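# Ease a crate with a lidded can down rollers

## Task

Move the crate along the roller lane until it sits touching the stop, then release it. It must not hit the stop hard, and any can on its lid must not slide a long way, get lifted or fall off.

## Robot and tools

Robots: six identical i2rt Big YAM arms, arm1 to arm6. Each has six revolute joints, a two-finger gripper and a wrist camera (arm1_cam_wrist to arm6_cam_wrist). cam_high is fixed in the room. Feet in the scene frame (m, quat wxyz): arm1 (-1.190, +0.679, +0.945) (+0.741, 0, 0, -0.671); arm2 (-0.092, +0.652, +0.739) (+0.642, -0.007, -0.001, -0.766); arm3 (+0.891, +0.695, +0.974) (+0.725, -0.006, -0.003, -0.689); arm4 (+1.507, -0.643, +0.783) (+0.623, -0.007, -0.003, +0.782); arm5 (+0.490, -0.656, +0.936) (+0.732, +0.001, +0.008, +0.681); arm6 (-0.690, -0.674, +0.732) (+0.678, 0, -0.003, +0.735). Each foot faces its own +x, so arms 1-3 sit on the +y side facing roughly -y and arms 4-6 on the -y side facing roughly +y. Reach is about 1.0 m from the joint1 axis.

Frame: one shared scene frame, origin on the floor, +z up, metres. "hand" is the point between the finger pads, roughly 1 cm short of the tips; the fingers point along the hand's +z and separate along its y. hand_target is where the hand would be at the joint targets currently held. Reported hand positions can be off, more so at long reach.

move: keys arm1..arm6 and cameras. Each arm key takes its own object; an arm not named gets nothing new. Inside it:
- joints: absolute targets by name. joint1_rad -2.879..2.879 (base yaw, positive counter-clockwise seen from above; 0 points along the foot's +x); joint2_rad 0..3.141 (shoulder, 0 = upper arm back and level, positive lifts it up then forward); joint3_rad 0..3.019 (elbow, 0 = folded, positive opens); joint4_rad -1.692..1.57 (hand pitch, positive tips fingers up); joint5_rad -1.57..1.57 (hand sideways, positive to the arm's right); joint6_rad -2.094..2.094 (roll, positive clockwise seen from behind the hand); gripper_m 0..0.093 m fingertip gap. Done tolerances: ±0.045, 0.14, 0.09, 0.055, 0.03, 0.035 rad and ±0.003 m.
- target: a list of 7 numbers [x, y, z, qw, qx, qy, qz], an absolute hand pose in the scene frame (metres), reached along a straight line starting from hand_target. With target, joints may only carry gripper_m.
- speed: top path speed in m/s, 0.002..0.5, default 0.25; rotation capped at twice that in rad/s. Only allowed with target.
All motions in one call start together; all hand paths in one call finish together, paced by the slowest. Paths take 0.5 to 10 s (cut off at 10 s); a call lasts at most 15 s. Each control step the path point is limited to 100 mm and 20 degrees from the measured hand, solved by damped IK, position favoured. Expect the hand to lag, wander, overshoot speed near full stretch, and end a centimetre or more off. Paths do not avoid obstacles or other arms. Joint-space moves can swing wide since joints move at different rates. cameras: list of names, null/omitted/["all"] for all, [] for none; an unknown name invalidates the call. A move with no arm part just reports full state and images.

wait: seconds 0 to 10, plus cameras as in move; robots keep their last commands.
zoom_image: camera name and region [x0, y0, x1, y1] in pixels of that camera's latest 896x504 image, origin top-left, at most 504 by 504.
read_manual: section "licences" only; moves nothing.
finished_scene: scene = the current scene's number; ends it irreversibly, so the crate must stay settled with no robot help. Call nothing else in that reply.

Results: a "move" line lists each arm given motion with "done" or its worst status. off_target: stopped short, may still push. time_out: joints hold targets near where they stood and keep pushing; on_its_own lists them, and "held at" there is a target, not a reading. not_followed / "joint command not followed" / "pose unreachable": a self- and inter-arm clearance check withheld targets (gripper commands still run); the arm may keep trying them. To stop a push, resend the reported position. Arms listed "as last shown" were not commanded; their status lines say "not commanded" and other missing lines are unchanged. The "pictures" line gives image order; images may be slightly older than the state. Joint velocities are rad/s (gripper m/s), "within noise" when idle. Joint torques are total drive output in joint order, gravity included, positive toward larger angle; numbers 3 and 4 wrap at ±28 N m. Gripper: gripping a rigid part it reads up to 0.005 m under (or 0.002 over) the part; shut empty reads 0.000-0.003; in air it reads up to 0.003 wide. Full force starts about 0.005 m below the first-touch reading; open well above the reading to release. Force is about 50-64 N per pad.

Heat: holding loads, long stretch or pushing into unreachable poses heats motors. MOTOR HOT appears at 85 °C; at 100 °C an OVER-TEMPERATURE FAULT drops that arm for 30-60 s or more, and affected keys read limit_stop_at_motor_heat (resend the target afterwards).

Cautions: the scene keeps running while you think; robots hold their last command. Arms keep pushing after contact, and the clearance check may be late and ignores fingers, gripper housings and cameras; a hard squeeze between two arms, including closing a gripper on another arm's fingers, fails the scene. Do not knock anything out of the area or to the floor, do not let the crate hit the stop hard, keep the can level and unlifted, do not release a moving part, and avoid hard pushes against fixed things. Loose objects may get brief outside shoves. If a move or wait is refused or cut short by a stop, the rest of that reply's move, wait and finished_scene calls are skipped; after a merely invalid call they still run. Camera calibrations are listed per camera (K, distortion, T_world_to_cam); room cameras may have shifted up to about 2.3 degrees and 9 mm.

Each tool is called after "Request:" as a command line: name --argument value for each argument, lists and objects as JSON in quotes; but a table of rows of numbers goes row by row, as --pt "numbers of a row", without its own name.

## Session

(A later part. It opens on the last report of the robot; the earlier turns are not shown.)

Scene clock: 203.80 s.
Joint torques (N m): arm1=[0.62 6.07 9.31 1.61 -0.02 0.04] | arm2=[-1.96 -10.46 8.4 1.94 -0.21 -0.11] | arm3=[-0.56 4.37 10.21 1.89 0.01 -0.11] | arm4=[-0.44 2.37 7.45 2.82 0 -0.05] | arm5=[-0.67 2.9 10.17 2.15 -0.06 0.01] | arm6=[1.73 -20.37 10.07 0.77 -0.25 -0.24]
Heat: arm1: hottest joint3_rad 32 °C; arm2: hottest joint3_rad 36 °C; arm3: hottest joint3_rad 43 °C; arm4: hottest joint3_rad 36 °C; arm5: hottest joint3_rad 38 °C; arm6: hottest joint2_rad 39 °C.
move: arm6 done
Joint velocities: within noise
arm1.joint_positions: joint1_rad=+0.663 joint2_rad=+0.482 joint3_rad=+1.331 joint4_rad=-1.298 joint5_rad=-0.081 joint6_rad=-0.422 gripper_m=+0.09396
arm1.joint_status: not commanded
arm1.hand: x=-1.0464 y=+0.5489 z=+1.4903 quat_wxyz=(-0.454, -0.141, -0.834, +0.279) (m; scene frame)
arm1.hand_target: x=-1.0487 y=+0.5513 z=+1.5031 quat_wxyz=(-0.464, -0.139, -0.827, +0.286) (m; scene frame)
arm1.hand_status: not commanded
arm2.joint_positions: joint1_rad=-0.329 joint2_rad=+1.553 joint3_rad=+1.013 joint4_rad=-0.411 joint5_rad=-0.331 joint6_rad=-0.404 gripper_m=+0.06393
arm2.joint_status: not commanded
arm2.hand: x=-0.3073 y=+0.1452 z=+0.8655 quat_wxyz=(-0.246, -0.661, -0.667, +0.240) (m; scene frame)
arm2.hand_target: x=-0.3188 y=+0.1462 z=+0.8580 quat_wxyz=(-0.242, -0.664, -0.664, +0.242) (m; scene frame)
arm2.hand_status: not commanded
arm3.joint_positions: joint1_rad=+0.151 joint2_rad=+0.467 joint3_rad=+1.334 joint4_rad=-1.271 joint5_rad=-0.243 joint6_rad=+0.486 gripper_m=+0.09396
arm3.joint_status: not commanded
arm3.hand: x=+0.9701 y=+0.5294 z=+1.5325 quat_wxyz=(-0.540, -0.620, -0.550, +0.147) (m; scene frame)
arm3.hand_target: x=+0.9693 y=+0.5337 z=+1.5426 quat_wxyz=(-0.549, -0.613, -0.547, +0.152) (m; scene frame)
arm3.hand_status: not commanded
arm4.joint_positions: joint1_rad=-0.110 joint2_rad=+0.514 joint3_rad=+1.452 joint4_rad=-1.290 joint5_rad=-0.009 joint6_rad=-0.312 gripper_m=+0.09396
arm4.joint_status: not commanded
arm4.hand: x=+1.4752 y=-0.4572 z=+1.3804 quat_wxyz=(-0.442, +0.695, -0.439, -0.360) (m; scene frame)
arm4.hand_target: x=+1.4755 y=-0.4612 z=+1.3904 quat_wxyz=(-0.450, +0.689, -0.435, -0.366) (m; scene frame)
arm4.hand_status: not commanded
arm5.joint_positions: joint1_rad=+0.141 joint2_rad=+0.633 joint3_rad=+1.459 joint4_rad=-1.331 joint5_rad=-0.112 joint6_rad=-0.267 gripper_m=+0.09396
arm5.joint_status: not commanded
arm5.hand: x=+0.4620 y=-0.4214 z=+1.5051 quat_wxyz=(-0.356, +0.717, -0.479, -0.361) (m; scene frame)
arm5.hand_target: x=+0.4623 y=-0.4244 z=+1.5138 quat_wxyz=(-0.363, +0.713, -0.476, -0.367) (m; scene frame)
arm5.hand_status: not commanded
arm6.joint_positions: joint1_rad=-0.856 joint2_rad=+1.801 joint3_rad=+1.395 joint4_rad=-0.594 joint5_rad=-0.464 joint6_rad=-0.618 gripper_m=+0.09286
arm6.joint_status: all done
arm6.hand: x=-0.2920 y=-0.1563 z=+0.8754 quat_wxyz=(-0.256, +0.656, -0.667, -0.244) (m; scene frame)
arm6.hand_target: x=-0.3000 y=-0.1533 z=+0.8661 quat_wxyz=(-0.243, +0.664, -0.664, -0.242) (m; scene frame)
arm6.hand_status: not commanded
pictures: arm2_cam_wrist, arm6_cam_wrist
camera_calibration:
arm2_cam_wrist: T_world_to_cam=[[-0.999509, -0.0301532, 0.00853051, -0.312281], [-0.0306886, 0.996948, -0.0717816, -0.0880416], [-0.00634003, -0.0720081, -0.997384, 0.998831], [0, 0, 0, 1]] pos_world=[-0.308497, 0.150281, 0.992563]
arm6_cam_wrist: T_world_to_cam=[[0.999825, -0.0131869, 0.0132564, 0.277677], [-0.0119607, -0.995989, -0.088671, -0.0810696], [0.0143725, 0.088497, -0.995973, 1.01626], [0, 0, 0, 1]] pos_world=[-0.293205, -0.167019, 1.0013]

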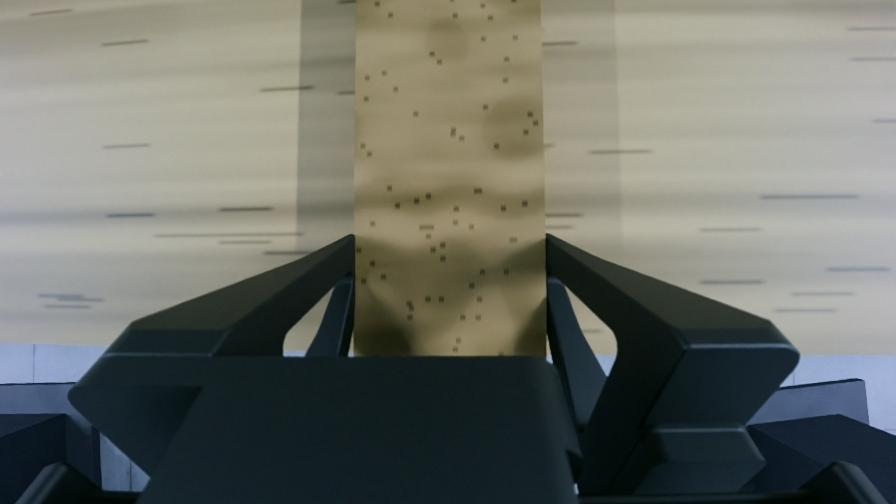

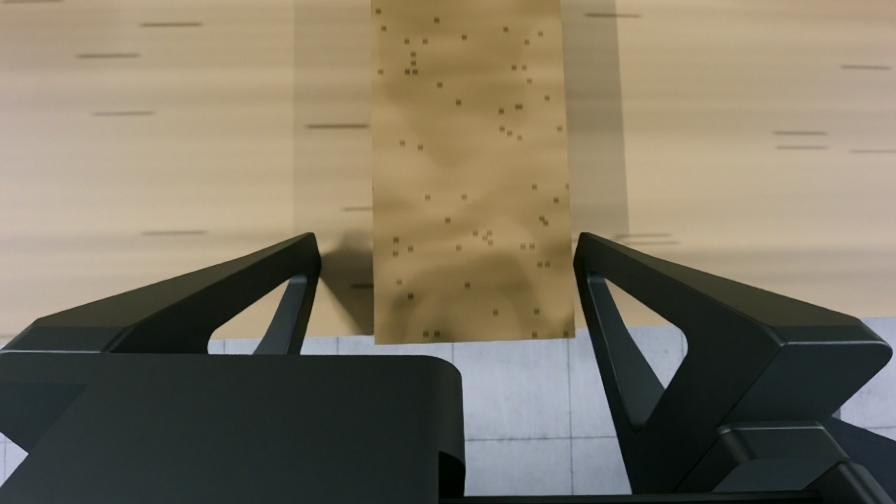

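Request:
move --arm6 '{"target":[-0.292,-0.26,1.0,0.242,-0.664,0.664,0.242],"speed":0.08}' --cameras '["arm2_cam_wrist","arm6_cam_wrist"]'

Request:
move --arm6 '{"target":[-0.6,-0.38,1.15,0.242,-0.664,0.664,0.242],"speed":0.15}' --cameras '[]'

Request:
move --arm2 '{"target":[-0.02,0.146,0.854,-0.242,-0.664,-0.664,0.242],"speed":0.07}' --cameras '["arm2_cam_wrist","arm5_cam_wrist","cam_high"]'

Scene clock: 214.73 s.
Joint torques (N m): arm1=[0.21 5.83 9.35 1.57 -0.03 0.05] | arm2=[-1.55 -10.23 8.29 1.92 -0.21 -0.11] | arm3=[-0.56 4.25 10.26 1.85 0.01 -0.1] | arm4=[-0.62 2.55 7.5 2.86 -0.02 -0.04] | arm5=[-0.67 2.9 10.18 2.13 -0.06 0.01] | arm6=[-0.09 -18.26 14.35 0.87 -0.54 -0.27]
Heat: arm1: hottest joint3_rad 32 °C; arm2: hottest joint3_rad 36 °C; arm3: hottest joint3_rad 43 °C; arm4: hottest joint3_rad 36 °C; arm5: hottest joint3_rad 38 °C; arm6: hottest joint2_rad 39 °C.
move: arm6 off_target
Joint velocities: within noise
arm1, arm2, arm3, arm4, arm5: as last shown
arm6.joint_positions: joint1_rad=-0.993 joint2_rad=+1.570 joint3_rad=+1.401 joint4_rad=-0.976 joint5_rad=-0.535 joint6_rad=-0.774 gripper_m=+0.09293
arm6.joint_status: not commanded
arm6.hand: x=-0.3037 y=-0.2635 z=+0.9765 quat_wxyz=(-0.221, +0.661, -0.673, -0.246) (m; scene frame)
arm6.hand_target: x=-0.2927 y=-0.2607 z=+1.0000 quat_wxyz=(-0.242, +0.664, -0.664, -0.242) (m; scene frame)
arm6.hand_status: off_target (0.026 m and 2.7 deg from the pose sent, 0.162 m and 1.9 deg at the start)
pictures: arm2_cam_wrist, arm6_cam_wrist
camera_calibration:
arm2_cam_wrist: T_world_to_cam=[[-0.999509, -0.0301532, 0.00853051, -0.312281], [-0.0306886, 0.996948, -0.0717816, -0.0880416], [-0.00634003, -0.0720081, -0.997384, 0.998831], [0, 0, 0, 1]] pos_world=[-0.308497, 0.150281, 0.992563]
arm6_cam_wrist: T_world_to_cam=[[0.999332, 0.00312285, -0.0364117, 0.33913], [0.00169036, -0.999226, -0.0393062, -0.223922], [-0.0365063, 0.0392183, -0.998564, 1.10068], [0, 0, 0, 1]] pos_world=[-0.298343, -0.267974, 1.10264]

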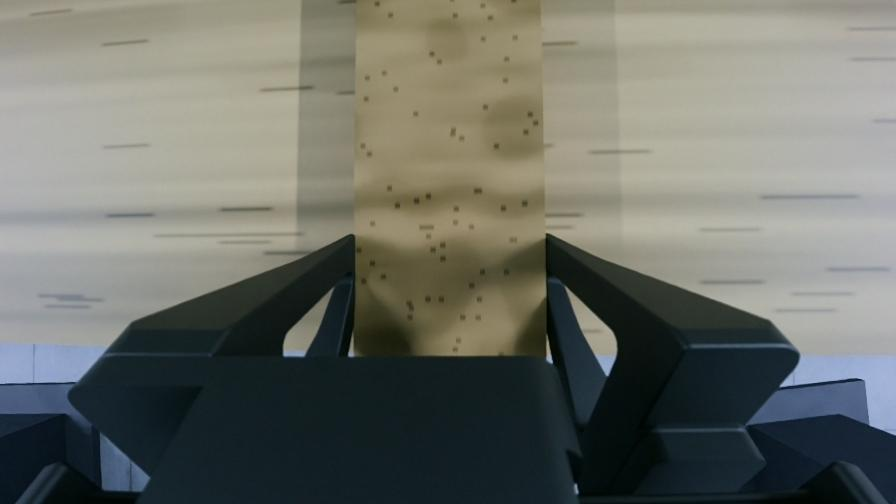

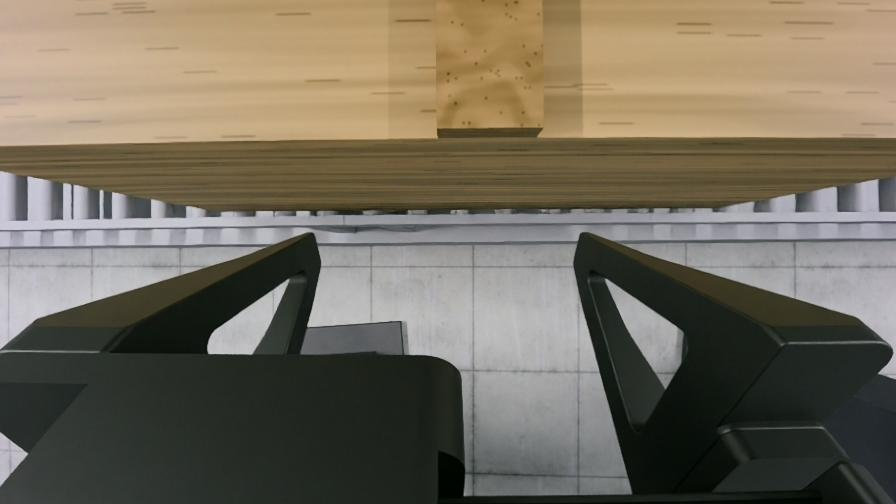

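Scene clock: 218.13 s.
Joint torques (N m): arm1=[0.21 6.01 9.29 1.62 -0.02 0.04] | arm2=[-2.2 -10.7 8.28 1.99 -0.22 -0.14] | arm3=[-0.32 4.37 10.24 1.88 0 -0.11] | arm4=[-0.73 2.32 7.49 2.86 -0.01 -0.04] | arm5=[-0.62 2.9 10.17 2.14 -0.06 0.01] | arm6=[1.44 -4.01 11.47 1.25 -0.17 0.04]
Heat: arm1: hottest joint3_rad 32 °C; arm2: hottest joint3_rad 37 °C; arm3: hottest joint3_rad 43 °C; arm4: hottest joint3_rad 36 °C; arm5: hottest joint3_rad 38 °C; arm6: hottest joint2_rad 38 °C.
move: arm6 done
Joint velocities: within noise
arm1, arm2, arm3, arm4, arm5: as last shown
arm6.joint_positions: joint1_rad=-0.553 joint2_rad=+0.819 joint3_rad=+1.224 joint4_rad=-1.339 joint5_rad=-0.295 joint6_rad=-0.378 gripper_m=+0.09293
arm6.joint_status: not commanded
arm6.hand: x=-0.5969 y=-0.3794 z=+1.1441 quat_wxyz=(-0.243, +0.666, -0.663, -0.240) (m; scene frame)
arm6.hand_target: x=-0.6000 y=-0.3801 z=+1.1499 quat_wxyz=(-0.242, +0.664, -0.664, -0.242) (m; scene frame)
arm6.hand_status: done (0.007 m and 0.4 deg from the pose sent, 0.363 m and 2.7 deg at the start)
pictures: none
No camera images: "cameras" was empty.

Scene clock: 223.13 s.
Joint torques (N m): arm1=[0.5 5.83 9.29 1.62 -0.02 0.05] | arm2=[-2.84 -11.52 8.06 0.44 0.56 -0.31] | arm3=[-0.38 4.31 10.26 1.92 0 -0.1] | arm4=[-0.62 2.49 7.47 2.92 -0.01 -0.04] | arm5=[-0.67 2.9 10.18 2.14 -0.06 0.01] | arm6=[1.38 -4.01 11.47 1.26 -0.17 0.04]
Heat: arm1: hottest joint3_rad 32 °C; arm2: hottest joint3_rad 36 °C; arm3: hottest joint3_rad 43 °C; arm4: hottest joint3_rad 36 °C; arm5: hottest joint3_rad 38 °C; arm6: hottest joint2_rad 37 °C.
move: arm2 off_target
Joint velocities: within noise
arm1, arm3, arm4, arm5, arm6: as last shown
arm2.joint_positions: joint1_rad=+0.385 joint2_rad=+1.452 joint3_rad=+0.843 joint4_rad=-0.271 joint5_rad=+0.089 joint6_rad=+0.173 gripper_m=+0.06393
arm2.joint_status: not commanded
arm2.hand: x=+0.0008 y=+0.1453 z=+0.8486 quat_wxyz=(-0.257, -0.661, -0.666, +0.231) (m; scene frame)
arm2.hand_target: x=-0.0196 y=+0.1461 z=+0.8539 quat_wxyz=(-0.242, -0.665, -0.664, +0.242) (m; scene frame)
arm2.hand_status: off_target (0.021 m and 2.2 deg from the pose sent, 0.288 m and 0.8 deg at the start)
arm6.hand: x=-0.5968 y=-0.3795 z=+1.1441 quat_wxyz=(-0.243, +0.666, -0.663, -0.240) (m; scene frame)
pictures: arm2_cam_wrist, arm5_cam_wrist, cam_high
camera_calibration:
arm2_cam_wrist: T_world_to_cam=[[-0.999063, -0.0393426, -0.0180426, 0.0195927], [-0.0378768, 0.996432, -0.0754247, -0.0767126], [0.0209457, -0.0746707, -0.996988, 0.983949], [0, 0, 0, 1]] pos_world=[-0.00394073, 0.150682, 0.975553]

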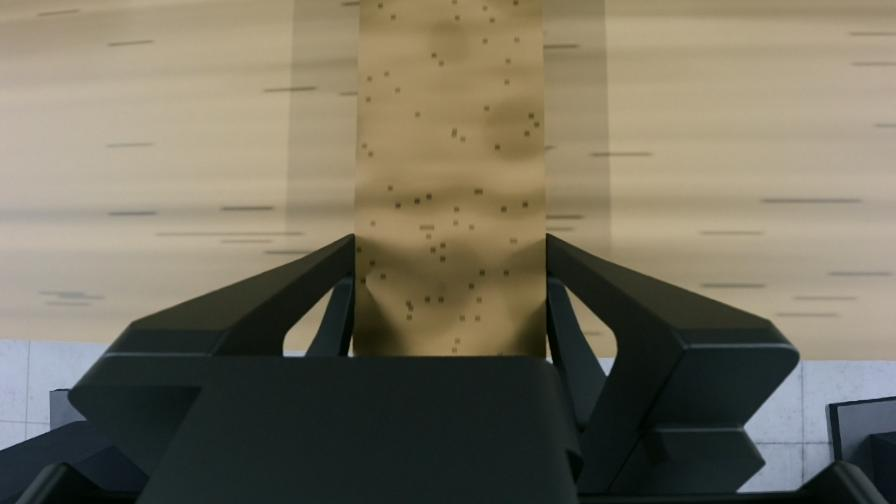

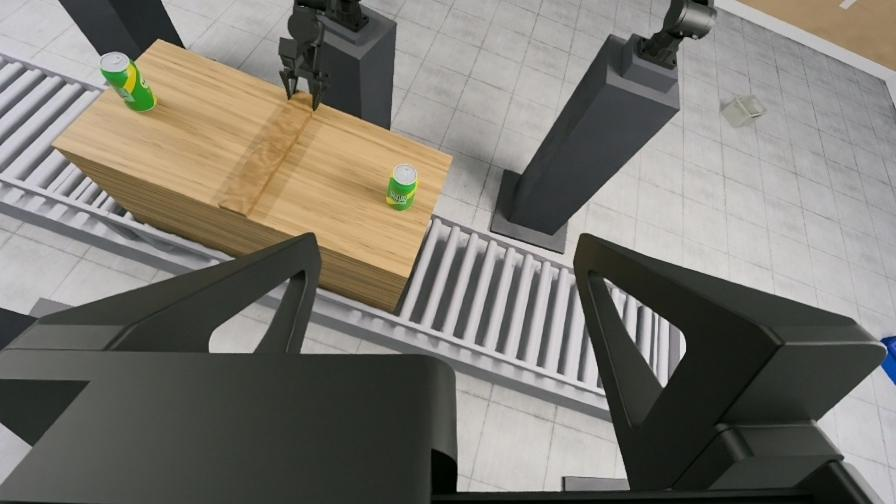

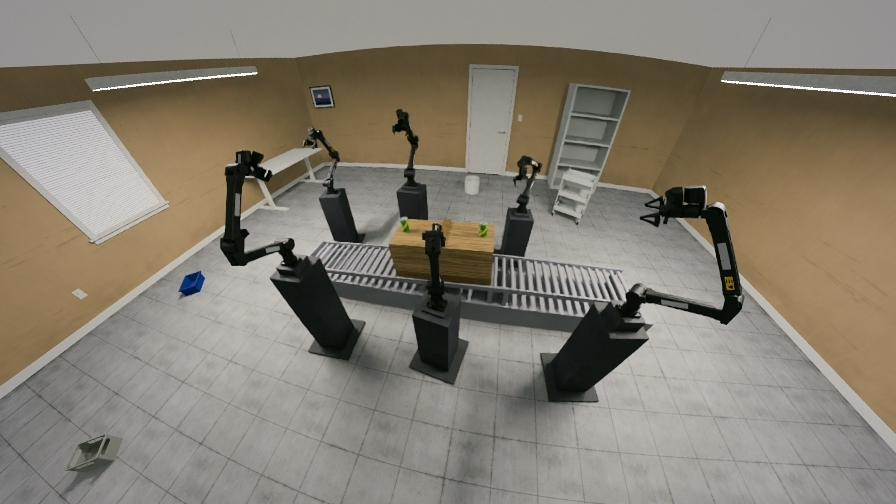

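Request:
move --arm2 '{"target":[0.27,0.146,0.841,-0.242,-0.664,-0.664,0.242],"speed":0.07}' --cameras '["arm2_cam_wrist","arm5_cam_wrist"]'

Scene clock: 233.70 s.
Joint torques (N m): arm1=[0.56 6.36 9.29 1.61 -0.01 0.05] | arm2=[-1.79 -17.73 8.18 -0.46 0.95 -0.16] | arm3=[-0.38 4.25 10.19 1.89 0.01 -0.11] | arm4=[-0.38 2.32 7.49 2.88 -0.01 -0.03] | arm5=[-0.67 2.96 10.17 2.15 -0.06 0] | arm6=[1.38 -3.96 11.47 1.26 -0.17 0.04]
Heat: arm1: hottest joint3_rad 32 °C; arm2: hottest joint3_rad 35 °C; arm3: hottest joint3_rad 43 °C; arm4: hottest joint3_rad 36 °C; arm5: hottest joint3_rad 38 °C; arm6: hottest joint3_rad 37 °C.
move: arm2 off_target
Joint velocities: within noise
arm1, arm3, arm4, arm5, arm6: as last shown
arm2.joint_positions: joint1_rad=+0.931 joint2_rad=+1.792 joint3_rad=+1.250 joint4_rad=-0.449 joint5_rad=+0.414 joint6_rad=+0.633 gripper_m=+0.06393
arm2.joint_status: not commanded
arm2.hand: x=+0.2869 y=+0.1482 z=+0.8335 quat_wxyz=(-0.261, -0.663, -0.663, +0.228) (m; scene frame)
arm2.hand_target: x=+0.2704 y=+0.1460 z=+0.8410 quat_wxyz=(-0.243, -0.664, -0.664, +0.242) (m; scene frame)
arm2.hand_status: off_target (0.019 m and 2.7 deg from the pose sent, 0.269 m and 2.2 deg at the start)
pictures: arm2_cam_wrist, arm5_cam_wrist
camera_calibration:
arm2_cam_wrist: T_world_to_cam=[[-0.99896, -0.0351677, -0.0290225, 0.313831], [-0.0328079, 0.996403, -0.0781278, -0.0690831], [0.0316657, -0.0770944, -0.996521, 0.960079], [0, 0, 0, 1]] pos_world=[0.280836, 0.153888, 0.960449]

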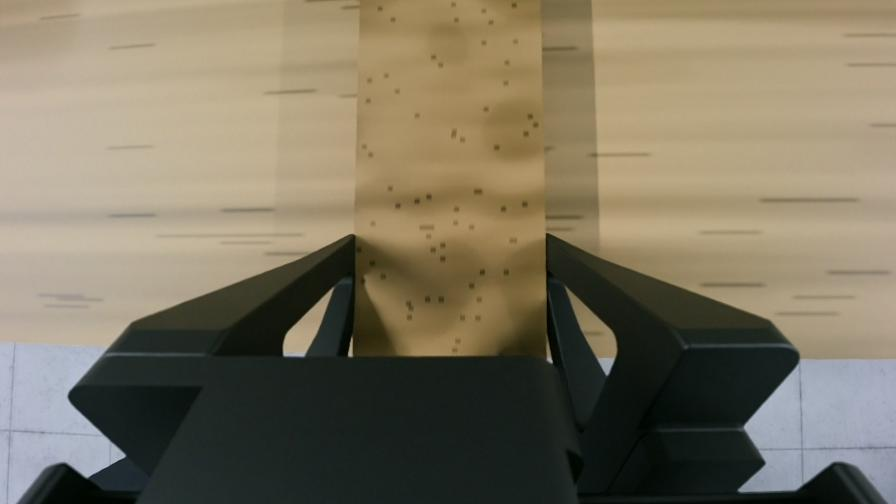

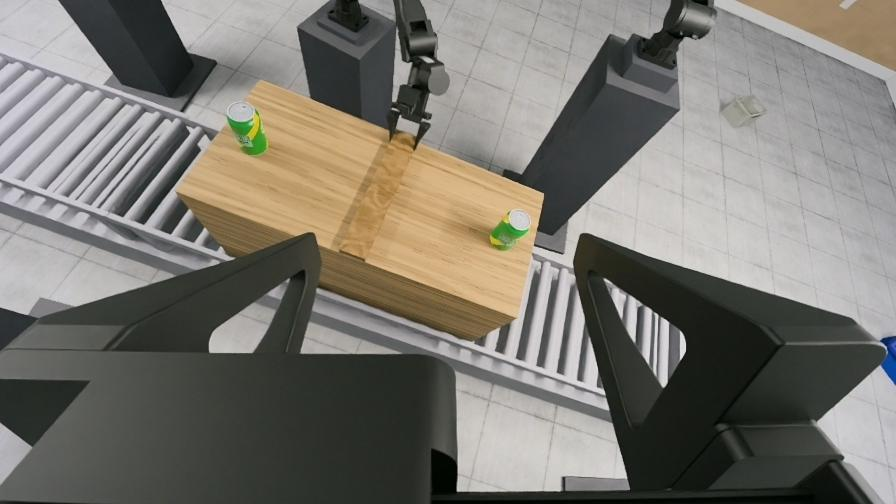

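Request:
move --arm5 '{"target":[0.29,-0.165,0.95,0.242,-0.664,0.664,0.242],"speed":0.12}' --cameras '["arm5_cam_wrist","cam_high"]'

Scene clock: 246.97 s.
Joint torques (N m): arm1=[0.44 6.12 9.35 1.68 0 0.05] | arm2=[-2.14 -17.08 8.2 -0.54 0.96 -0.19] | arm3=[-0.62 4.42 10.21 1.89 0 -0.1] | arm4=[-0.44 2.43 7.43 2.88 -0.01 -0.05] | arm5=[0.15 -11.46 11.48 1.92 0.42 0.09] | arm6=[1.38 -3.96 11.47 1.26 -0.17 0.04]
Heat: arm1: hottest joint3_rad 32 °C; arm2: hottest joint3_rad 35 °C; arm3: hottest joint3_rad 43 °C; arm4: hottest joint3_rad 36 °C; arm5: hottest joint3_rad 38 °C; arm6: hottest joint3_rad 37 °C.
move: arm5 off_target
Joint velocities: within noise
arm1, arm2, arm3, arm4, arm6: as last shown
arm5.joint_positions: joint1_rad=+0.557 joint2_rad=+1.666 joint3_rad=+0.787 joint4_rad=-0.075 joint5_rad=+0.316 joint6_rad=+0.370 gripper_m=+0.09396
arm5.joint_status: not commanded
arm5.hand: x=+0.3018 y=-0.1817 z=+0.9461 quat_wxyz=(-0.239, +0.670, -0.665, -0.230) (m; scene frame)
arm5.hand_target: x=+0.2902 y=-0.1660 z=+0.9505 quat_wxyz=(-0.242, +0.665, -0.664, -0.242) (m; scene frame)
arm5.hand_status: off_target (0.021 m and 1.6 deg from the pose sent, 0.635 m and 29.1 deg at the start)
pictures: arm5_cam_wrist, cam_high
camera_calibration:
arm5_cam_wrist: T_world_to_cam=[[0.999569, 0.0137583, 0.0259499, -0.324785], [0.0145233, -0.999458, -0.0295267, -0.158621], [0.0255296, 0.0298908, -0.999227, 1.06565], [0, 0, 0, 1]] pos_world=[0.299743, -0.18592, 1.06857]

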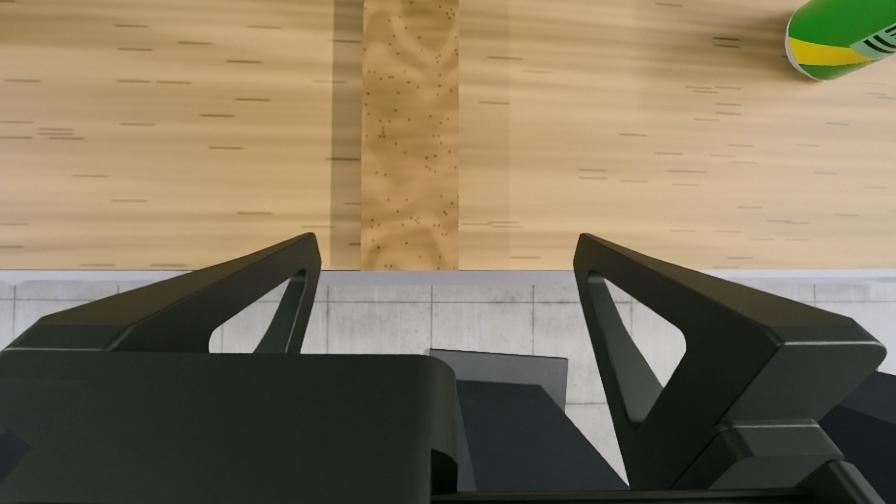

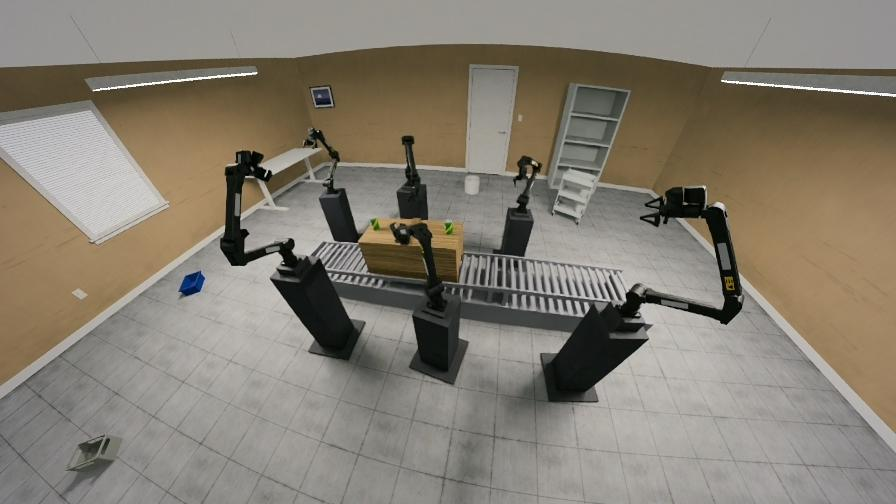

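Request:
move --arm5 '{"target":[0.268,-0.157,0.88,0.242,-0.664,0.664,0.242],"speed":0.08}' --cameras '["arm5_cam_wrist"]'

Scene clock: 255.43 s.
Joint torques (N m): arm1=[0.32 5.89 9.22 1.68 -0.03 0.04] | arm2=[-1.79 -16.97 8.21 -0.55 0.93 -0.17] | arm3=[-0.62 4.48 10.24 1.92 0.02 -0.11] | arm4=[-0.5 2.37 7.49 2.82 -0.01 -0.03] | arm5=[0.15 -13.33 9.48 2.03 0.43 0.07] | arm6=[1.38 -4.01 11.47 1.25 -0.17 0.04]
Heat: arm1: hottest joint3_rad 32 °C; arm2: hottest joint3_rad 35 °C; arm3: hottest joint3_rad 43 °C; arm4: hottest joint3_rad 36 °C; arm5: hottest joint3_rad 38 °C; arm6: hottest joint3_rad 37 °C.
move: arm5 off_target
Joint velocities: within noise
arm1, arm2, arm3, arm4, arm6: as last shown
arm5.joint_positions: joint1_rad=+0.590 joint2_rad=+1.872 joint3_rad=+0.825 joint4_rad=+0.092 joint5_rad=+0.336 joint6_rad=+0.398 gripper_m=+0.09396
arm5.joint_status: not commanded
arm5.hand: x=+0.2784 y=-0.1696 z=+0.8814 quat_wxyz=(-0.240, +0.669, -0.664, -0.233) (m; scene frame)
arm5.hand_target: x=+0.2682 y=-0.1577 z=+0.8803 quat_wxyz=(-0.242, +0.664, -0.664, -0.242) (m; scene frame)
arm5.hand_status: off_target (0.016 m and 1.2 deg from the pose sent, 0.078 m and 1.6 deg at the start)
pictures: arm5_cam_wrist
camera_calibration:
arm5_cam_wrist: T_world_to_cam=[[0.999652, 0.0132548, 0.0228203, -0.29723], [0.0140777, -0.999242, -0.0362846, -0.142038], [0.0223221, 0.0365932, -0.999081, 1.00316], [0, 0, 0, 1]] pos_world=[0.276733, -0.1747, 1.00386]

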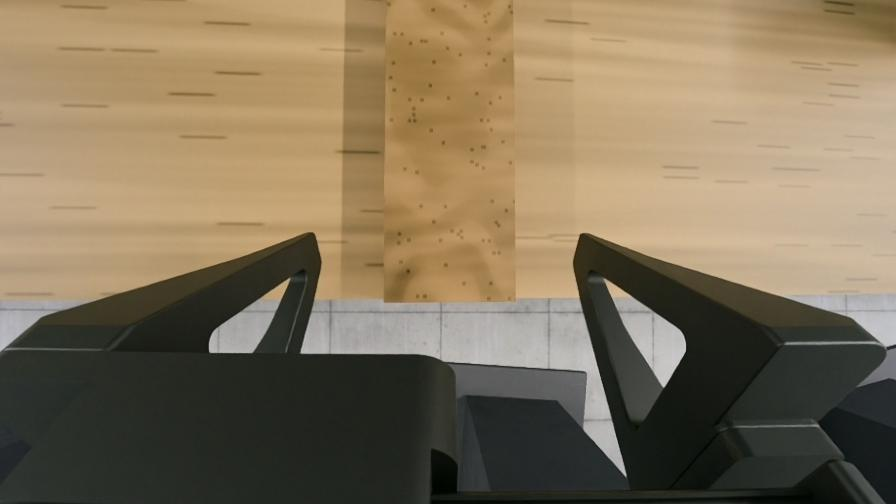

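Request:
move --arm5 '{"target":[0.270,-0.150,0.815,0.242,-0.664,0.664,0.242],"speed":0.06}' --cameras '["arm5_cam_wrist","arm2_cam_wrist"]'

Scene clock: 260.67 s.
Joint torques (N m): arm1=[0.62 6.3 9.33 1.61 -0.02 0.06] | arm2=[-1.38 -16.97 8.27 -0.59 0.95 -0.16] | arm3=[-0.26 4.37 10.25 1.88 0.01 -0.11] | arm4=[-0.5 2.43 7.46 2.8 0 -0.05] | arm5=[-0.97 -13.8 7.72 1.99 0.09 -0.05] | arm6=[1.38 -4.01 11.47 1.26 -0.17 0.04]
Heat: arm1: hottest joint3_rad 32 °C; arm2: hottest joint3_rad 35 °C; arm3: hottest joint3_rad 43 °C; arm4: hottest joint3_rad 36 °C; arm5: hottest joint3_rad 37 °C; arm6: hottest joint3_rad 38 °C.
move: arm5 off_target
Joint velocities: within noise
arm1, arm2, arm3, arm4, arm6: as last shown
arm2.joint_positions: joint1_rad=+0.931 joint2_rad=+1.792 joint3_rad=+1.250 joint4_rad=-0.449 joint5_rad=+0.415 joint6_rad=+0.633 gripper_m=+0.06393
arm5.joint_positions: joint1_rad=+0.590 joint2_rad=+2.044 joint3_rad=+0.858 joint4_rad=+0.251 joint5_rad=+0.336 joint6_rad=+0.399 gripper_m=+0.09396
arm5.joint_status: not commanded
arm5.hand: x=+0.2717 y=-0.1595 z=+0.8253 quat_wxyz=(-0.242, +0.665, -0.664, -0.242) (m; scene frame)
arm5.hand_target: x=+0.2703 y=-0.1507 z=+0.8152 quat_wxyz=(-0.242, +0.664, -0.664, -0.242) (m; scene frame)
arm5.hand_status: off_target (0.014 m and 0.1 deg from the pose sent, 0.070 m and 1.2 deg at the start)
pictures: arm2_cam_wrist, arm5_cam_wrist
camera_calibration:
arm2_cam_wrist: T_world_to_cam=[[-0.998976, -0.0349482, -0.0287293, 0.31352], [-0.0326028, 0.996388, -0.0784069, -0.0688709], [0.0313657, -0.07739, -0.996507, 0.960196], [0, 0, 0, 1]] pos_world=[0.280837, 0.153889, 0.96045]
arm5_cam_wrist: T_world_to_cam=[[0.999846, 0.0117613, 0.0130461, -0.28156], [0.0124477, -0.998472, -0.0538397, -0.118847], [0.0123929, 0.0539938, -0.998464, 0.95182], [0, 0, 0, 1]] pos_world=[0.271201, -0.166747, 0.947633]

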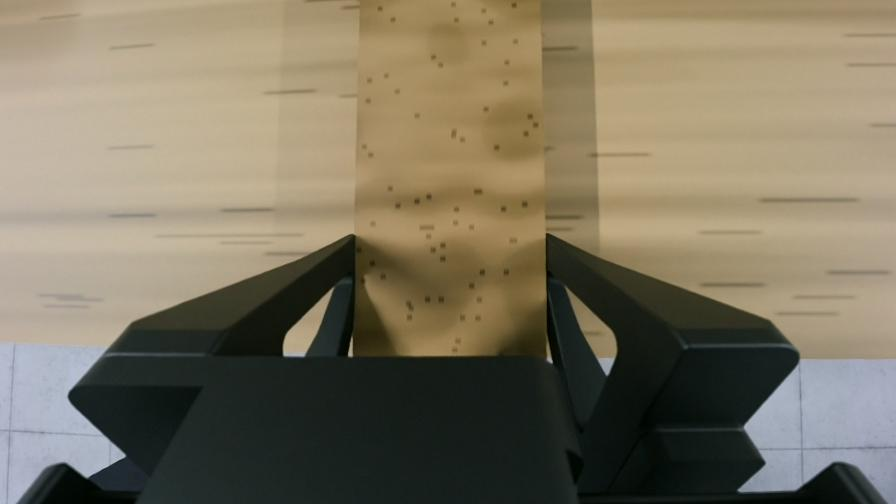

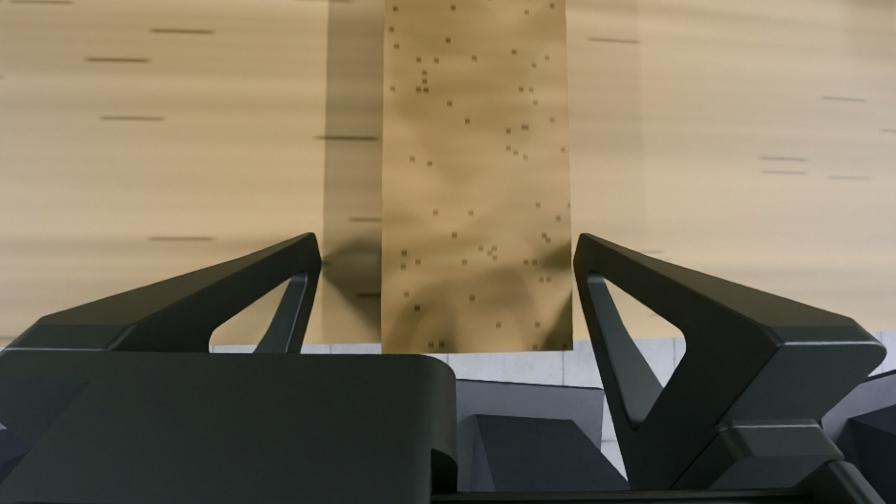

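Request:
move --arm5 '{"target":[0.282,-0.150,0.813,0.242,-0.664,0.664,0.242],"speed":0.05}' --cameras '["arm5_cam_wrist"]'

Scene clock: 265.00 s.
Joint torques (N m): arm1=[0.44 5.89 9.22 1.65 0.01 0.05] | arm2=[-1.73 -17.32 8.2 -0.58 0.94 -0.16] | arm3=[-0.62 4.42 10.25 1.88 0.01 -0.1] | arm4=[-0.56 2.37 7.47 2.81 0 -0.04] | arm5=[-0.91 -14.15 6.16 2.07 0.08 -0.11] | arm6=[1.44 -4.01 11.47 1.25 -0.17 0.04]
Heat: arm1: hottest joint3_rad 33 °C; arm2: hottest joint3_rad 35 °C; arm3: hottest joint3_rad 43 °C; arm4: hottest joint3_rad 36 °C; arm5: hottest joint3_rad 37 °C; arm6: hottest joint3_rad 38 °C.
move: arm5 off_target
Joint velocities: within noise
arm1.joint_positions: joint1_rad=+0.663 joint2_rad=+0.482 joint3_rad=+1.331 joint4_rad=-1.298 joint5_rad=-0.081 joint6_rad=-0.422 gripper_m=+0.09396
arm1.joint_status: not commanded
arm1.hand: x=-1.0464 y=+0.5489 z=+1.4903 quat_wxyz=(-0.454, -0.141, -0.834, +0.279) (m; scene frame)
arm1.hand_target: x=-1.0487 y=+0.5513 z=+1.5031 quat_wxyz=(-0.464, -0.139, -0.827, +0.286) (m; scene frame)
arm1.hand_status: not commanded
arm2, arm6: as last shown
arm3.joint_positions: joint1_rad=+0.151 joint2_rad=+0.467 joint3_rad=+1.334 joint4_rad=-1.271 joint5_rad=-0.243 joint6_rad=+0.486 gripper_m=+0.09396
arm3.joint_status: not commanded
arm3.hand: x=+0.9701 y=+0.5294 z=+1.5325 quat_wxyz=(-0.540, -0.620, -0.550, +0.147) (m; scene frame)
arm3.hand_target: x=+0.9693 y=+0.5337 z=+1.5426 quat_wxyz=(-0.549, -0.613, -0.547, +0.152) (m; scene frame)
arm3.hand_status: not commanded
arm4.joint_positions: joint1_rad=-0.110 joint2_rad=+0.514 joint3_rad=+1.452 joint4_rad=-1.290 joint5_rad=-0.009 joint6_rad=-0.312 gripper_m=+0.09396
arm4.joint_status: not commanded
arm4.hand: x=+1.4752 y=-0.4572 z=+1.3804 quat_wxyz=(-0.442, +0.695, -0.439, -0.360) (m; scene frame)
arm4.hand_target: x=+1.4755 y=-0.4612 z=+1.3904 quat_wxyz=(-0.450, +0.689, -0.435, -0.366) (m; scene frame)
arm4.hand_status: not commanded
arm5.joint_positions: joint1_rad=+0.565 joint2_rad=+2.048 joint3_rad=+0.858 joint4_rad=+0.272 joint5_rad=+0.322 joint6_rad=+0.383 gripper_m=+0.09396
arm5.joint_status: not commanded
arm5.hand: x=+0.2802 y=-0.1524 z=+0.8255 quat_wxyz=(-0.243, +0.661, -0.665, -0.247) (m; scene frame)
arm5.hand_target: x=+0.2821 y=-0.1505 z=+0.8132 quat_wxyz=(-0.242, +0.664, -0.664, -0.242) (m; scene frame)
arm5.hand_status: off_target (0.013 m and 0.7 deg from the pose sent, 0.019 m and 0.1 deg at the start)
pictures: arm5_cam_wrist
camera_calibration:
arm5_cam_wrist: T_world_to_cam=[[0.999959, 0.00758966, 0.00490364, -0.284085], [0.00788422, -0.997974, -0.0631393, -0.102761], [0.00441449, 0.0631754, -0.997993, 0.95483], [0, 0, 0, 1]] pos_world=[0.280669, -0.160718, 0.947818]

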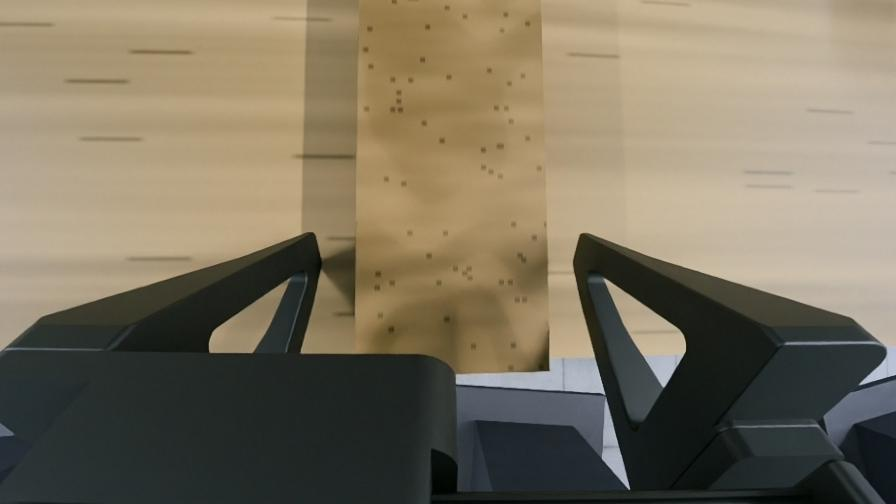

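Good. Grip with arm5, release arm2.

Request:
move --arm5 '{"joints":{"gripper_m":0.066}}' --cameras '[]'

Request:
move --arm5 '{"joints":{"gripper_m":0.056}}' --cameras '["arm5_cam_wrist"]'

Scene clock: 270.77 s.
Joint torques (N m): arm1=[0.79 6.01 9.31 1.54 -0.02 0.06] | arm2=[-1.85 -17.85 8.1 -0.55 0.95 -0.19] | arm3=[-0.44 4.31 10.24 1.91 0.01 -0.1] | arm4=[-0.44 2.43 7.45 2.88 0 -0.04] | arm5=[-0.79 -14.27 6.15 2.07 0.08 -0.07] | arm6=[1.38 -4.01 11.47 1.28 -0.17 0.04]
Heat: arm1: hottest joint3_rad 33 °C; arm2: hottest joint2_rad 35 °C; arm3: hottest joint3_rad 43 °C; arm4: hottest joint3_rad 36 °C; arm5: hottest joint3_rad 37 °C; arm6: hottest joint3_rad 38 °C.
move: arm5 done
Joint velocities: within noise
arm1, arm2, arm3, arm4, arm6: as last shown
arm5.joint_positions: joint1_rad=+0.563 joint2_rad=+2.049 joint3_rad=+0.858 joint4_rad=+0.272 joint5_rad=+0.322 joint6_rad=+0.382 gripper_m=+0.06612
arm5.joint_status: all done
arm5.hand: x=+0.2811 y=-0.1520 z=+0.8253 quat_wxyz=(-0.244, +0.661, -0.665, -0.247) (m; scene frame)
arm5.hand_target: x=+0.2821 y=-0.1505 z=+0.8132 quat_wxyz=(-0.242, +0.664, -0.664, -0.242) (m; scene frame)
arm5.hand_status: not commanded
pictures: none
No camera images: "cameras" was empty.

Scene clock: 271.20 s.
Joint torques (N m): arm1=[0.85 6.01 9.31 1.57 -0.02 0.04] | arm2=[-1.9 -17.14 8.29 -0.61 0.98 -0.12] | arm3=[-0.56 4.48 10.25 1.88 0 -0.09] | arm4=[-0.62 2.55 7.51 2.85 -0.02 -0.04] | arm5=[-0.67 -14.21 6.15 2.07 0.08 -0.06] | arm6=[1.38 -4.01 11.47 1.25 -0.17 0.04]
Heat: arm1: hottest joint3_rad 33 °C; arm2: hottest joint2_rad 35 °C; arm3: hottest joint3_rad 43 °C; arm4: hottest joint3_rad 36 °C; arm5: hottest joint3_rad 37 °C; arm6: hottest joint3_rad 38 °C.
move: arm5 off_target
Joint velocities: within noise
arm1, arm2, arm3, arm4: as last shown
arm2.hand: x=+0.2867 y=+0.1483 z=+0.8334 quat_wxyz=(-0.261, -0.663, -0.663, +0.229) (m; scene frame)
arm2.hand_target: x=+0.2703 y=+0.1460 z=+0.8410 quat_wxyz=(-0.243, -0.664, -0.664, +0.242) (m; scene frame)
arm5.joint_positions: joint1_rad=+0.563 joint2_rad=+2.049 joint3_rad=+0.858 joint4_rad=+0.272 joint5_rad=+0.322 joint6_rad=+0.381 gripper_m=+0.06295
arm5.joint_status: gripper_m off_target (ended at +0.06298, target +0.05600)
arm5.hand: x=+0.2815 y=-0.1518 z=+0.8253 quat_wxyz=(-0.244, +0.661, -0.665, -0.246) (m; scene frame)
arm5.hand_target: x=+0.2822 y=-0.1505 z=+0.8132 quat_wxyz=(-0.242, +0.664, -0.664, -0.242) (m; scene frame)
arm5.hand_status: not commanded
arm6.joint_positions: joint1_rad=-0.553 joint2_rad=+0.819 joint3_rad=+1.224 joint4_rad=-1.339 joint5_rad=-0.295 joint6_rad=-0.378 gripper_m=+0.09293
arm6.joint_status: not commanded
arm6.hand: x=-0.5968 y=-0.3795 z=+1.1441 quat_wxyz=(-0.243, +0.666, -0.663, -0.240) (m; scene frame)
arm6.hand_target: x=-0.6000 y=-0.3801 z=+1.1499 quat_wxyz=(-0.242, +0.664, -0.664, -0.242) (m; scene frame)
arm6.hand_status: not commanded
pictures: arm5_cam_wrist
camera_calibration:
arm5_cam_wrist: T_world_to_cam=[[0.999954, 0.00694697, 0.00665761, -0.286956], [0.00735352, -0.997979, -0.063125, -0.102048], [0.00620563, 0.0631711, -0.997983, 0.954073], [0, 0, 0, 1]] pos_world=[0.281773, -0.160118, 0.947618]

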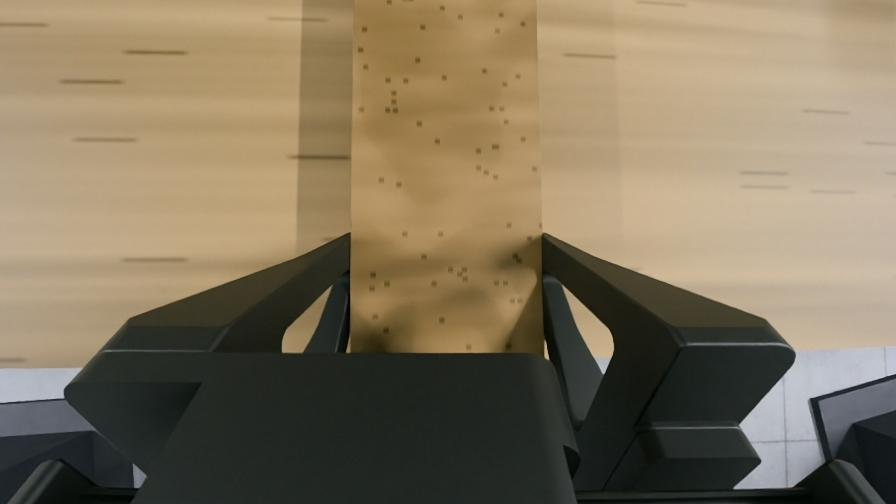

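Request:
move --arm2 '{"joints":{"gripper_m":0.093}}' --cameras '["arm2_cam_wrist","arm5_cam_wrist"]'

Request:
move --arm2 '{"target":[0.275,0.26,0.98,-0.242,-0.664,-0.664,0.242],"speed":0.08}' --cameras '["arm5_cam_wrist","arm2_cam_wrist"]'

Request:
move --arm2 '{"target":[0.0,0.38,1.10,-0.242,-0.664,-0.664,0.242],"speed":0.12}' --cameras '["arm4_cam_wrist","arm3_cam_wrist"]'

Scene clock: 285.40 s.
Joint torques (N m): arm1=[0.5 5.54 9.33 1.55 0.01 0.06] | arm2=[-2.02 -16.26 8.21 0.7 0.59 -0.11] | arm3=[-0.56 4.31 10.26 1.95 0.01 -0.09] | arm4=[-0.5 2.61 7.43 2.86 -0.01 -0.05] | arm5=[0.03 -14.15 6.34 2.07 0.11 -0.03] | arm6=[1.44 -3.96 11.47 1.26 -0.17 0.04]
Heat: arm1: hottest joint3_rad 33 °C; arm2: hottest joint2_rad 35 °C; arm3: hottest joint3_rad 43 °C; arm4: hottest joint3_rad 36 °C; arm5: hottest joint3_rad 36 °C; arm6: hottest joint3_rad 38 °C.
move: arm2 done
Joint velocities: within noise
arm1, arm3, arm4, arm5, arm6: as last shown
arm2.joint_positions: joint1_rad=+0.929 joint2_rad=+1.782 joint3_rad=+1.250 joint4_rad=-0.483 joint5_rad=+0.426 joint6_rad=+0.627 gripper_m=+0.09294
arm2.joint_status: all done
arm2.hand: x=+0.2801 y=+0.1514 z=+0.8358 quat_wxyz=(-0.248, -0.662, -0.667, +0.234) (m; scene frame)
arm2.hand_target: x=+0.2703 y=+0.1459 z=+0.8409 quat_wxyz=(-0.243, -0.664, -0.664, +0.242) (m; scene frame)
arm2.hand_status: not commanded
arm5.joint_positions: joint1_rad=+0.554 joint2_rad=+2.049 joint3_rad=+0.856 joint4_rad=+0.272 joint5_rad=+0.321 joint6_rad=+0.377 gripper_m=+0.06295
arm5.hand: x=+0.2866 y=-0.1511 z=+0.8245 quat_wxyz=(-0.245, +0.660, -0.667, -0.244) (m; scene frame)
pictures: arm2_cam_wrist, arm5_cam_wrist
camera_calibration:
arm2_cam_wrist: T_world_to_cam=[[-0.999491, -0.0318746, -0.00125368, 0.283714], [-0.0317221, 0.997308, -0.0661074, -0.0827825], [0.00335745, -0.066034, -0.997812, 0.970195], [0, 0, 0, 1]] pos_world=[0.277686, 0.155669, 0.962955]
arm5_cam_wrist: T_world_to_cam=[[0.999951, 0.00120006, 0.00980185, -0.295549], [0.00179303, -0.998154, -0.060712, -0.101862], [0.00971089, 0.0607266, -0.998107, 0.951911], [0, 0, 0, 1]] pos_world=[0.286473, -0.159125, 0.946822]

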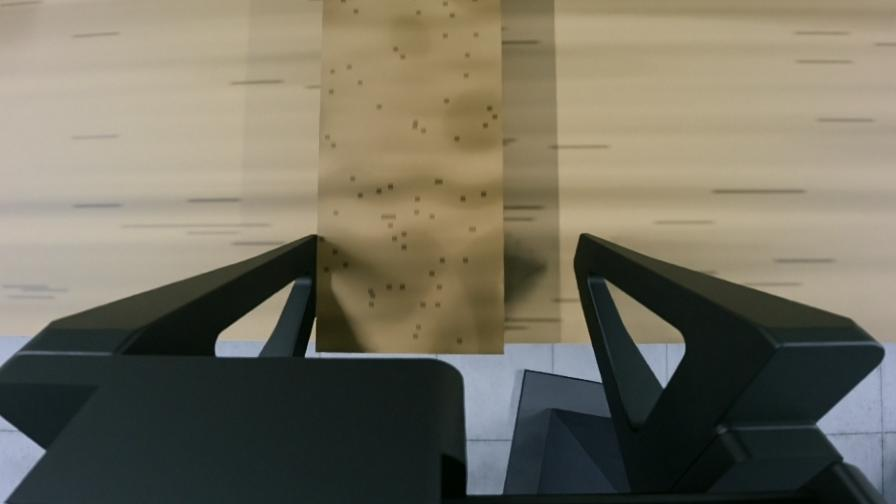

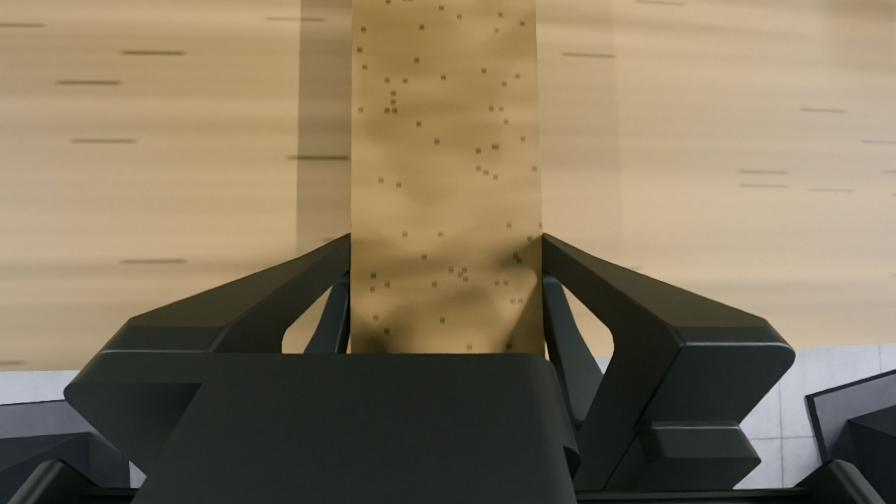

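Scene clock: 288.33 s.
Joint torques (N m): arm1=[0.26 6.07 9.28 1.59 -0.01 0.05] | arm2=[-0.09 -12.16 11.75 0.72 0.49 0.09] | arm3=[-0.5 4.31 10.21 1.95 0.01 -0.1] | arm4=[-0.56 2.32 7.49 2.85 -0.01 -0.03] | arm5=[0.09 -14.15 6.34 2.07 0.11 -0.03] | arm6=[1.44 -4.01 11.47 1.26 -0.18 0.04]
Heat: arm1: hottest joint3_rad 33 °C; arm2: hottest joint2_rad 35 °C; arm3: hottest joint3_rad 43 °C; arm4: hottest joint3_rad 36 °C; arm5: hottest joint3_rad 36 °C; arm6: hottest joint3_rad 38 °C.
move: arm2 off_target
Joint velocities: within noise
arm1, arm3, arm4, arm5, arm6: as last shown
arm2.joint_positions: joint1_rad=+1.072 joint2_rad=+1.475 joint3_rad=+1.240 joint4_rad=-0.894 joint5_rad=+0.516 joint6_rad=+0.775 gripper_m=+0.09297
arm2.joint_status: not commanded
arm2.hand: x=+0.2634 y=+0.2612 z=+0.9608 quat_wxyz=(-0.225, -0.665, -0.669, +0.244) (m; scene frame)
arm2.hand_target: x=+0.2744 y=+0.2605 z=+0.9800 quat_wxyz=(-0.242, -0.664, -0.664, +0.242) (m; scene frame)
arm2.hand_status: off_target (0.022 m and 2.1 deg from the pose sent, 0.181 m and 1.2 deg at the start)
arm5.joint_positions: joint1_rad=+0.553 joint2_rad=+2.049 joint3_rad=+0.856 joint4_rad=+0.272 joint5_rad=+0.321 joint6_rad=+0.376 gripper_m=+0.06295
arm5.hand: x=+0.2870 y=-0.1510 z=+0.8245 quat_wxyz=(-0.245, +0.660, -0.667, -0.244) (m; scene frame)
pictures: arm2_cam_wrist, arm5_cam_wrist
camera_calibration:
arm2_cam_wrist: T_world_to_cam=[[-0.998978, -0.0155234, 0.0424407, 0.224293], [-0.0174517, 0.998814, -0.0454502, -0.208525], [-0.0416848, -0.0461445, -0.998065, 1.1091], [0, 0, 0, 1]] pos_world=[0.266658, 0.262939, 1.08796]
arm5_cam_wrist: T_world_to_cam=[[0.99995, 0.000786466, 0.00997003, -0.296074], [0.00138941, -0.99816, -0.0606133, -0.101741], [0.00990402, 0.0606241, -0.998112, 0.951835], [0, 0, 0, 1]] pos_world=[0.286773, -0.159026, 0.946822]

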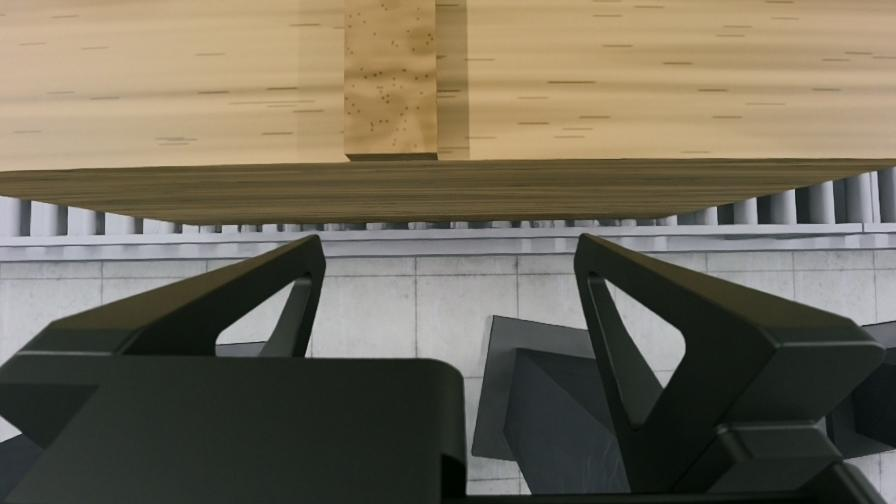

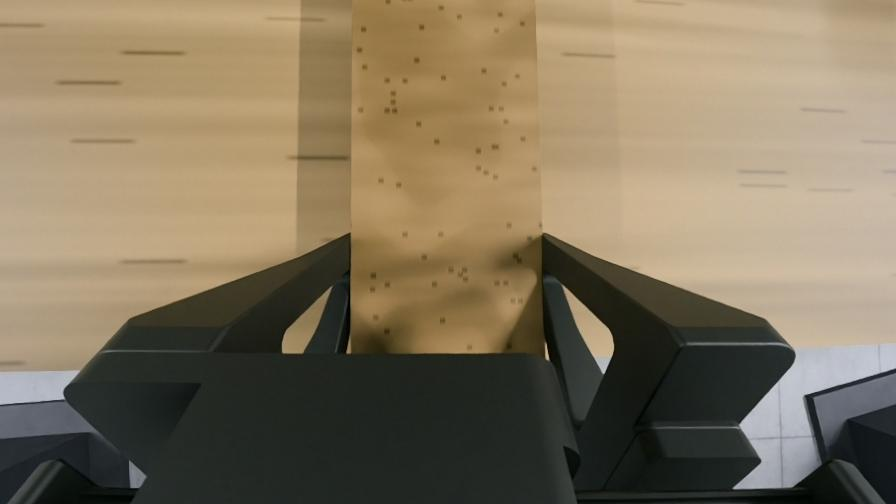

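Scene clock: 291.97 s.
Joint torques (N m): arm1=[0.56 5.77 9.26 1.59 -0.04 0.06] | arm2=[-1.38 -0.62 9.28 0.94 -0.01 -0.11] | arm3=[-0.56 4.42 10.25 1.94 0 -0.1] | arm4=[-0.38 2.49 7.47 2.88 -0.02 -0.03] | arm5=[0.03 -14.15 6.34 2.07 0.11 -0.02] | arm6=[1.38 -3.96 11.47 1.26 -0.17 0.04]
Heat: arm1: hottest joint3_rad 33 °C; arm2: hottest joint2_rad 35 °C; arm3: hottest joint3_rad 43 °C; arm4: hottest joint3_rad 36 °C; arm5: hottest joint3_rad 36 °C; arm6: hottest joint3_rad 38 °C.
move: arm2 done
Joint velocities: within noise
arm1, arm3, arm4, arm5, arm6: as last shown
arm2.joint_positions: joint1_rad=+0.679 joint2_rad=+0.719 joint3_rad=+1.039 joint4_rad=-1.257 joint5_rad=+0.302 joint6_rad=+0.404 gripper_m=+0.09297
arm2.joint_status: not commanded
arm2.hand: x=+0.0040 y=+0.3794 z=+1.0983 quat_wxyz=(-0.245, -0.663, -0.665, +0.242) (m; scene frame)
arm2.hand_target: x=+0.0001 y=+0.3801 z=+1.1000 quat_wxyz=(-0.242, -0.664, -0.664, +0.242) (m; scene frame)
arm2.hand_status: done (0.004 m and 0.4 deg from the pose sent, 0.321 m and 2.1 deg at the start)
pictures: arm3_cam_wrist, arm4_cam_wrist

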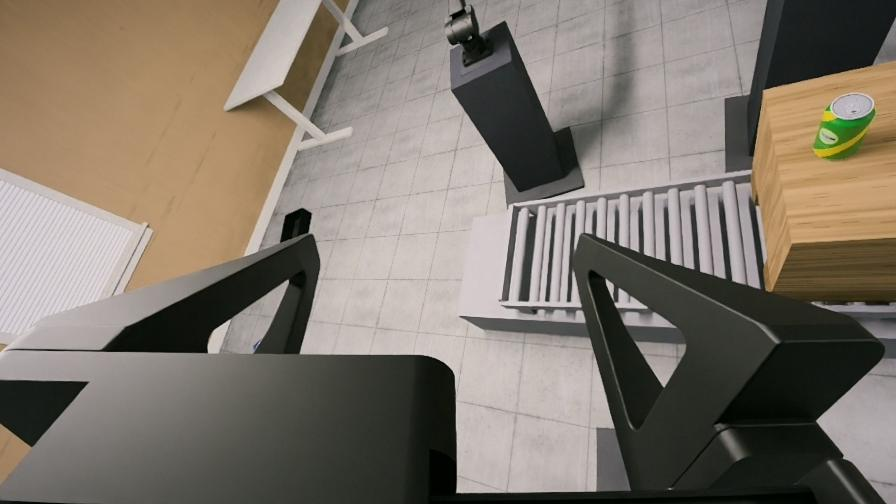

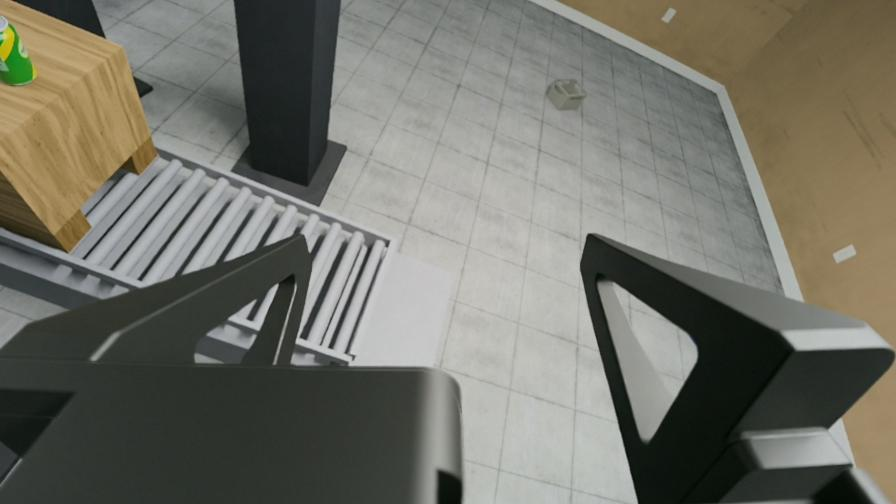

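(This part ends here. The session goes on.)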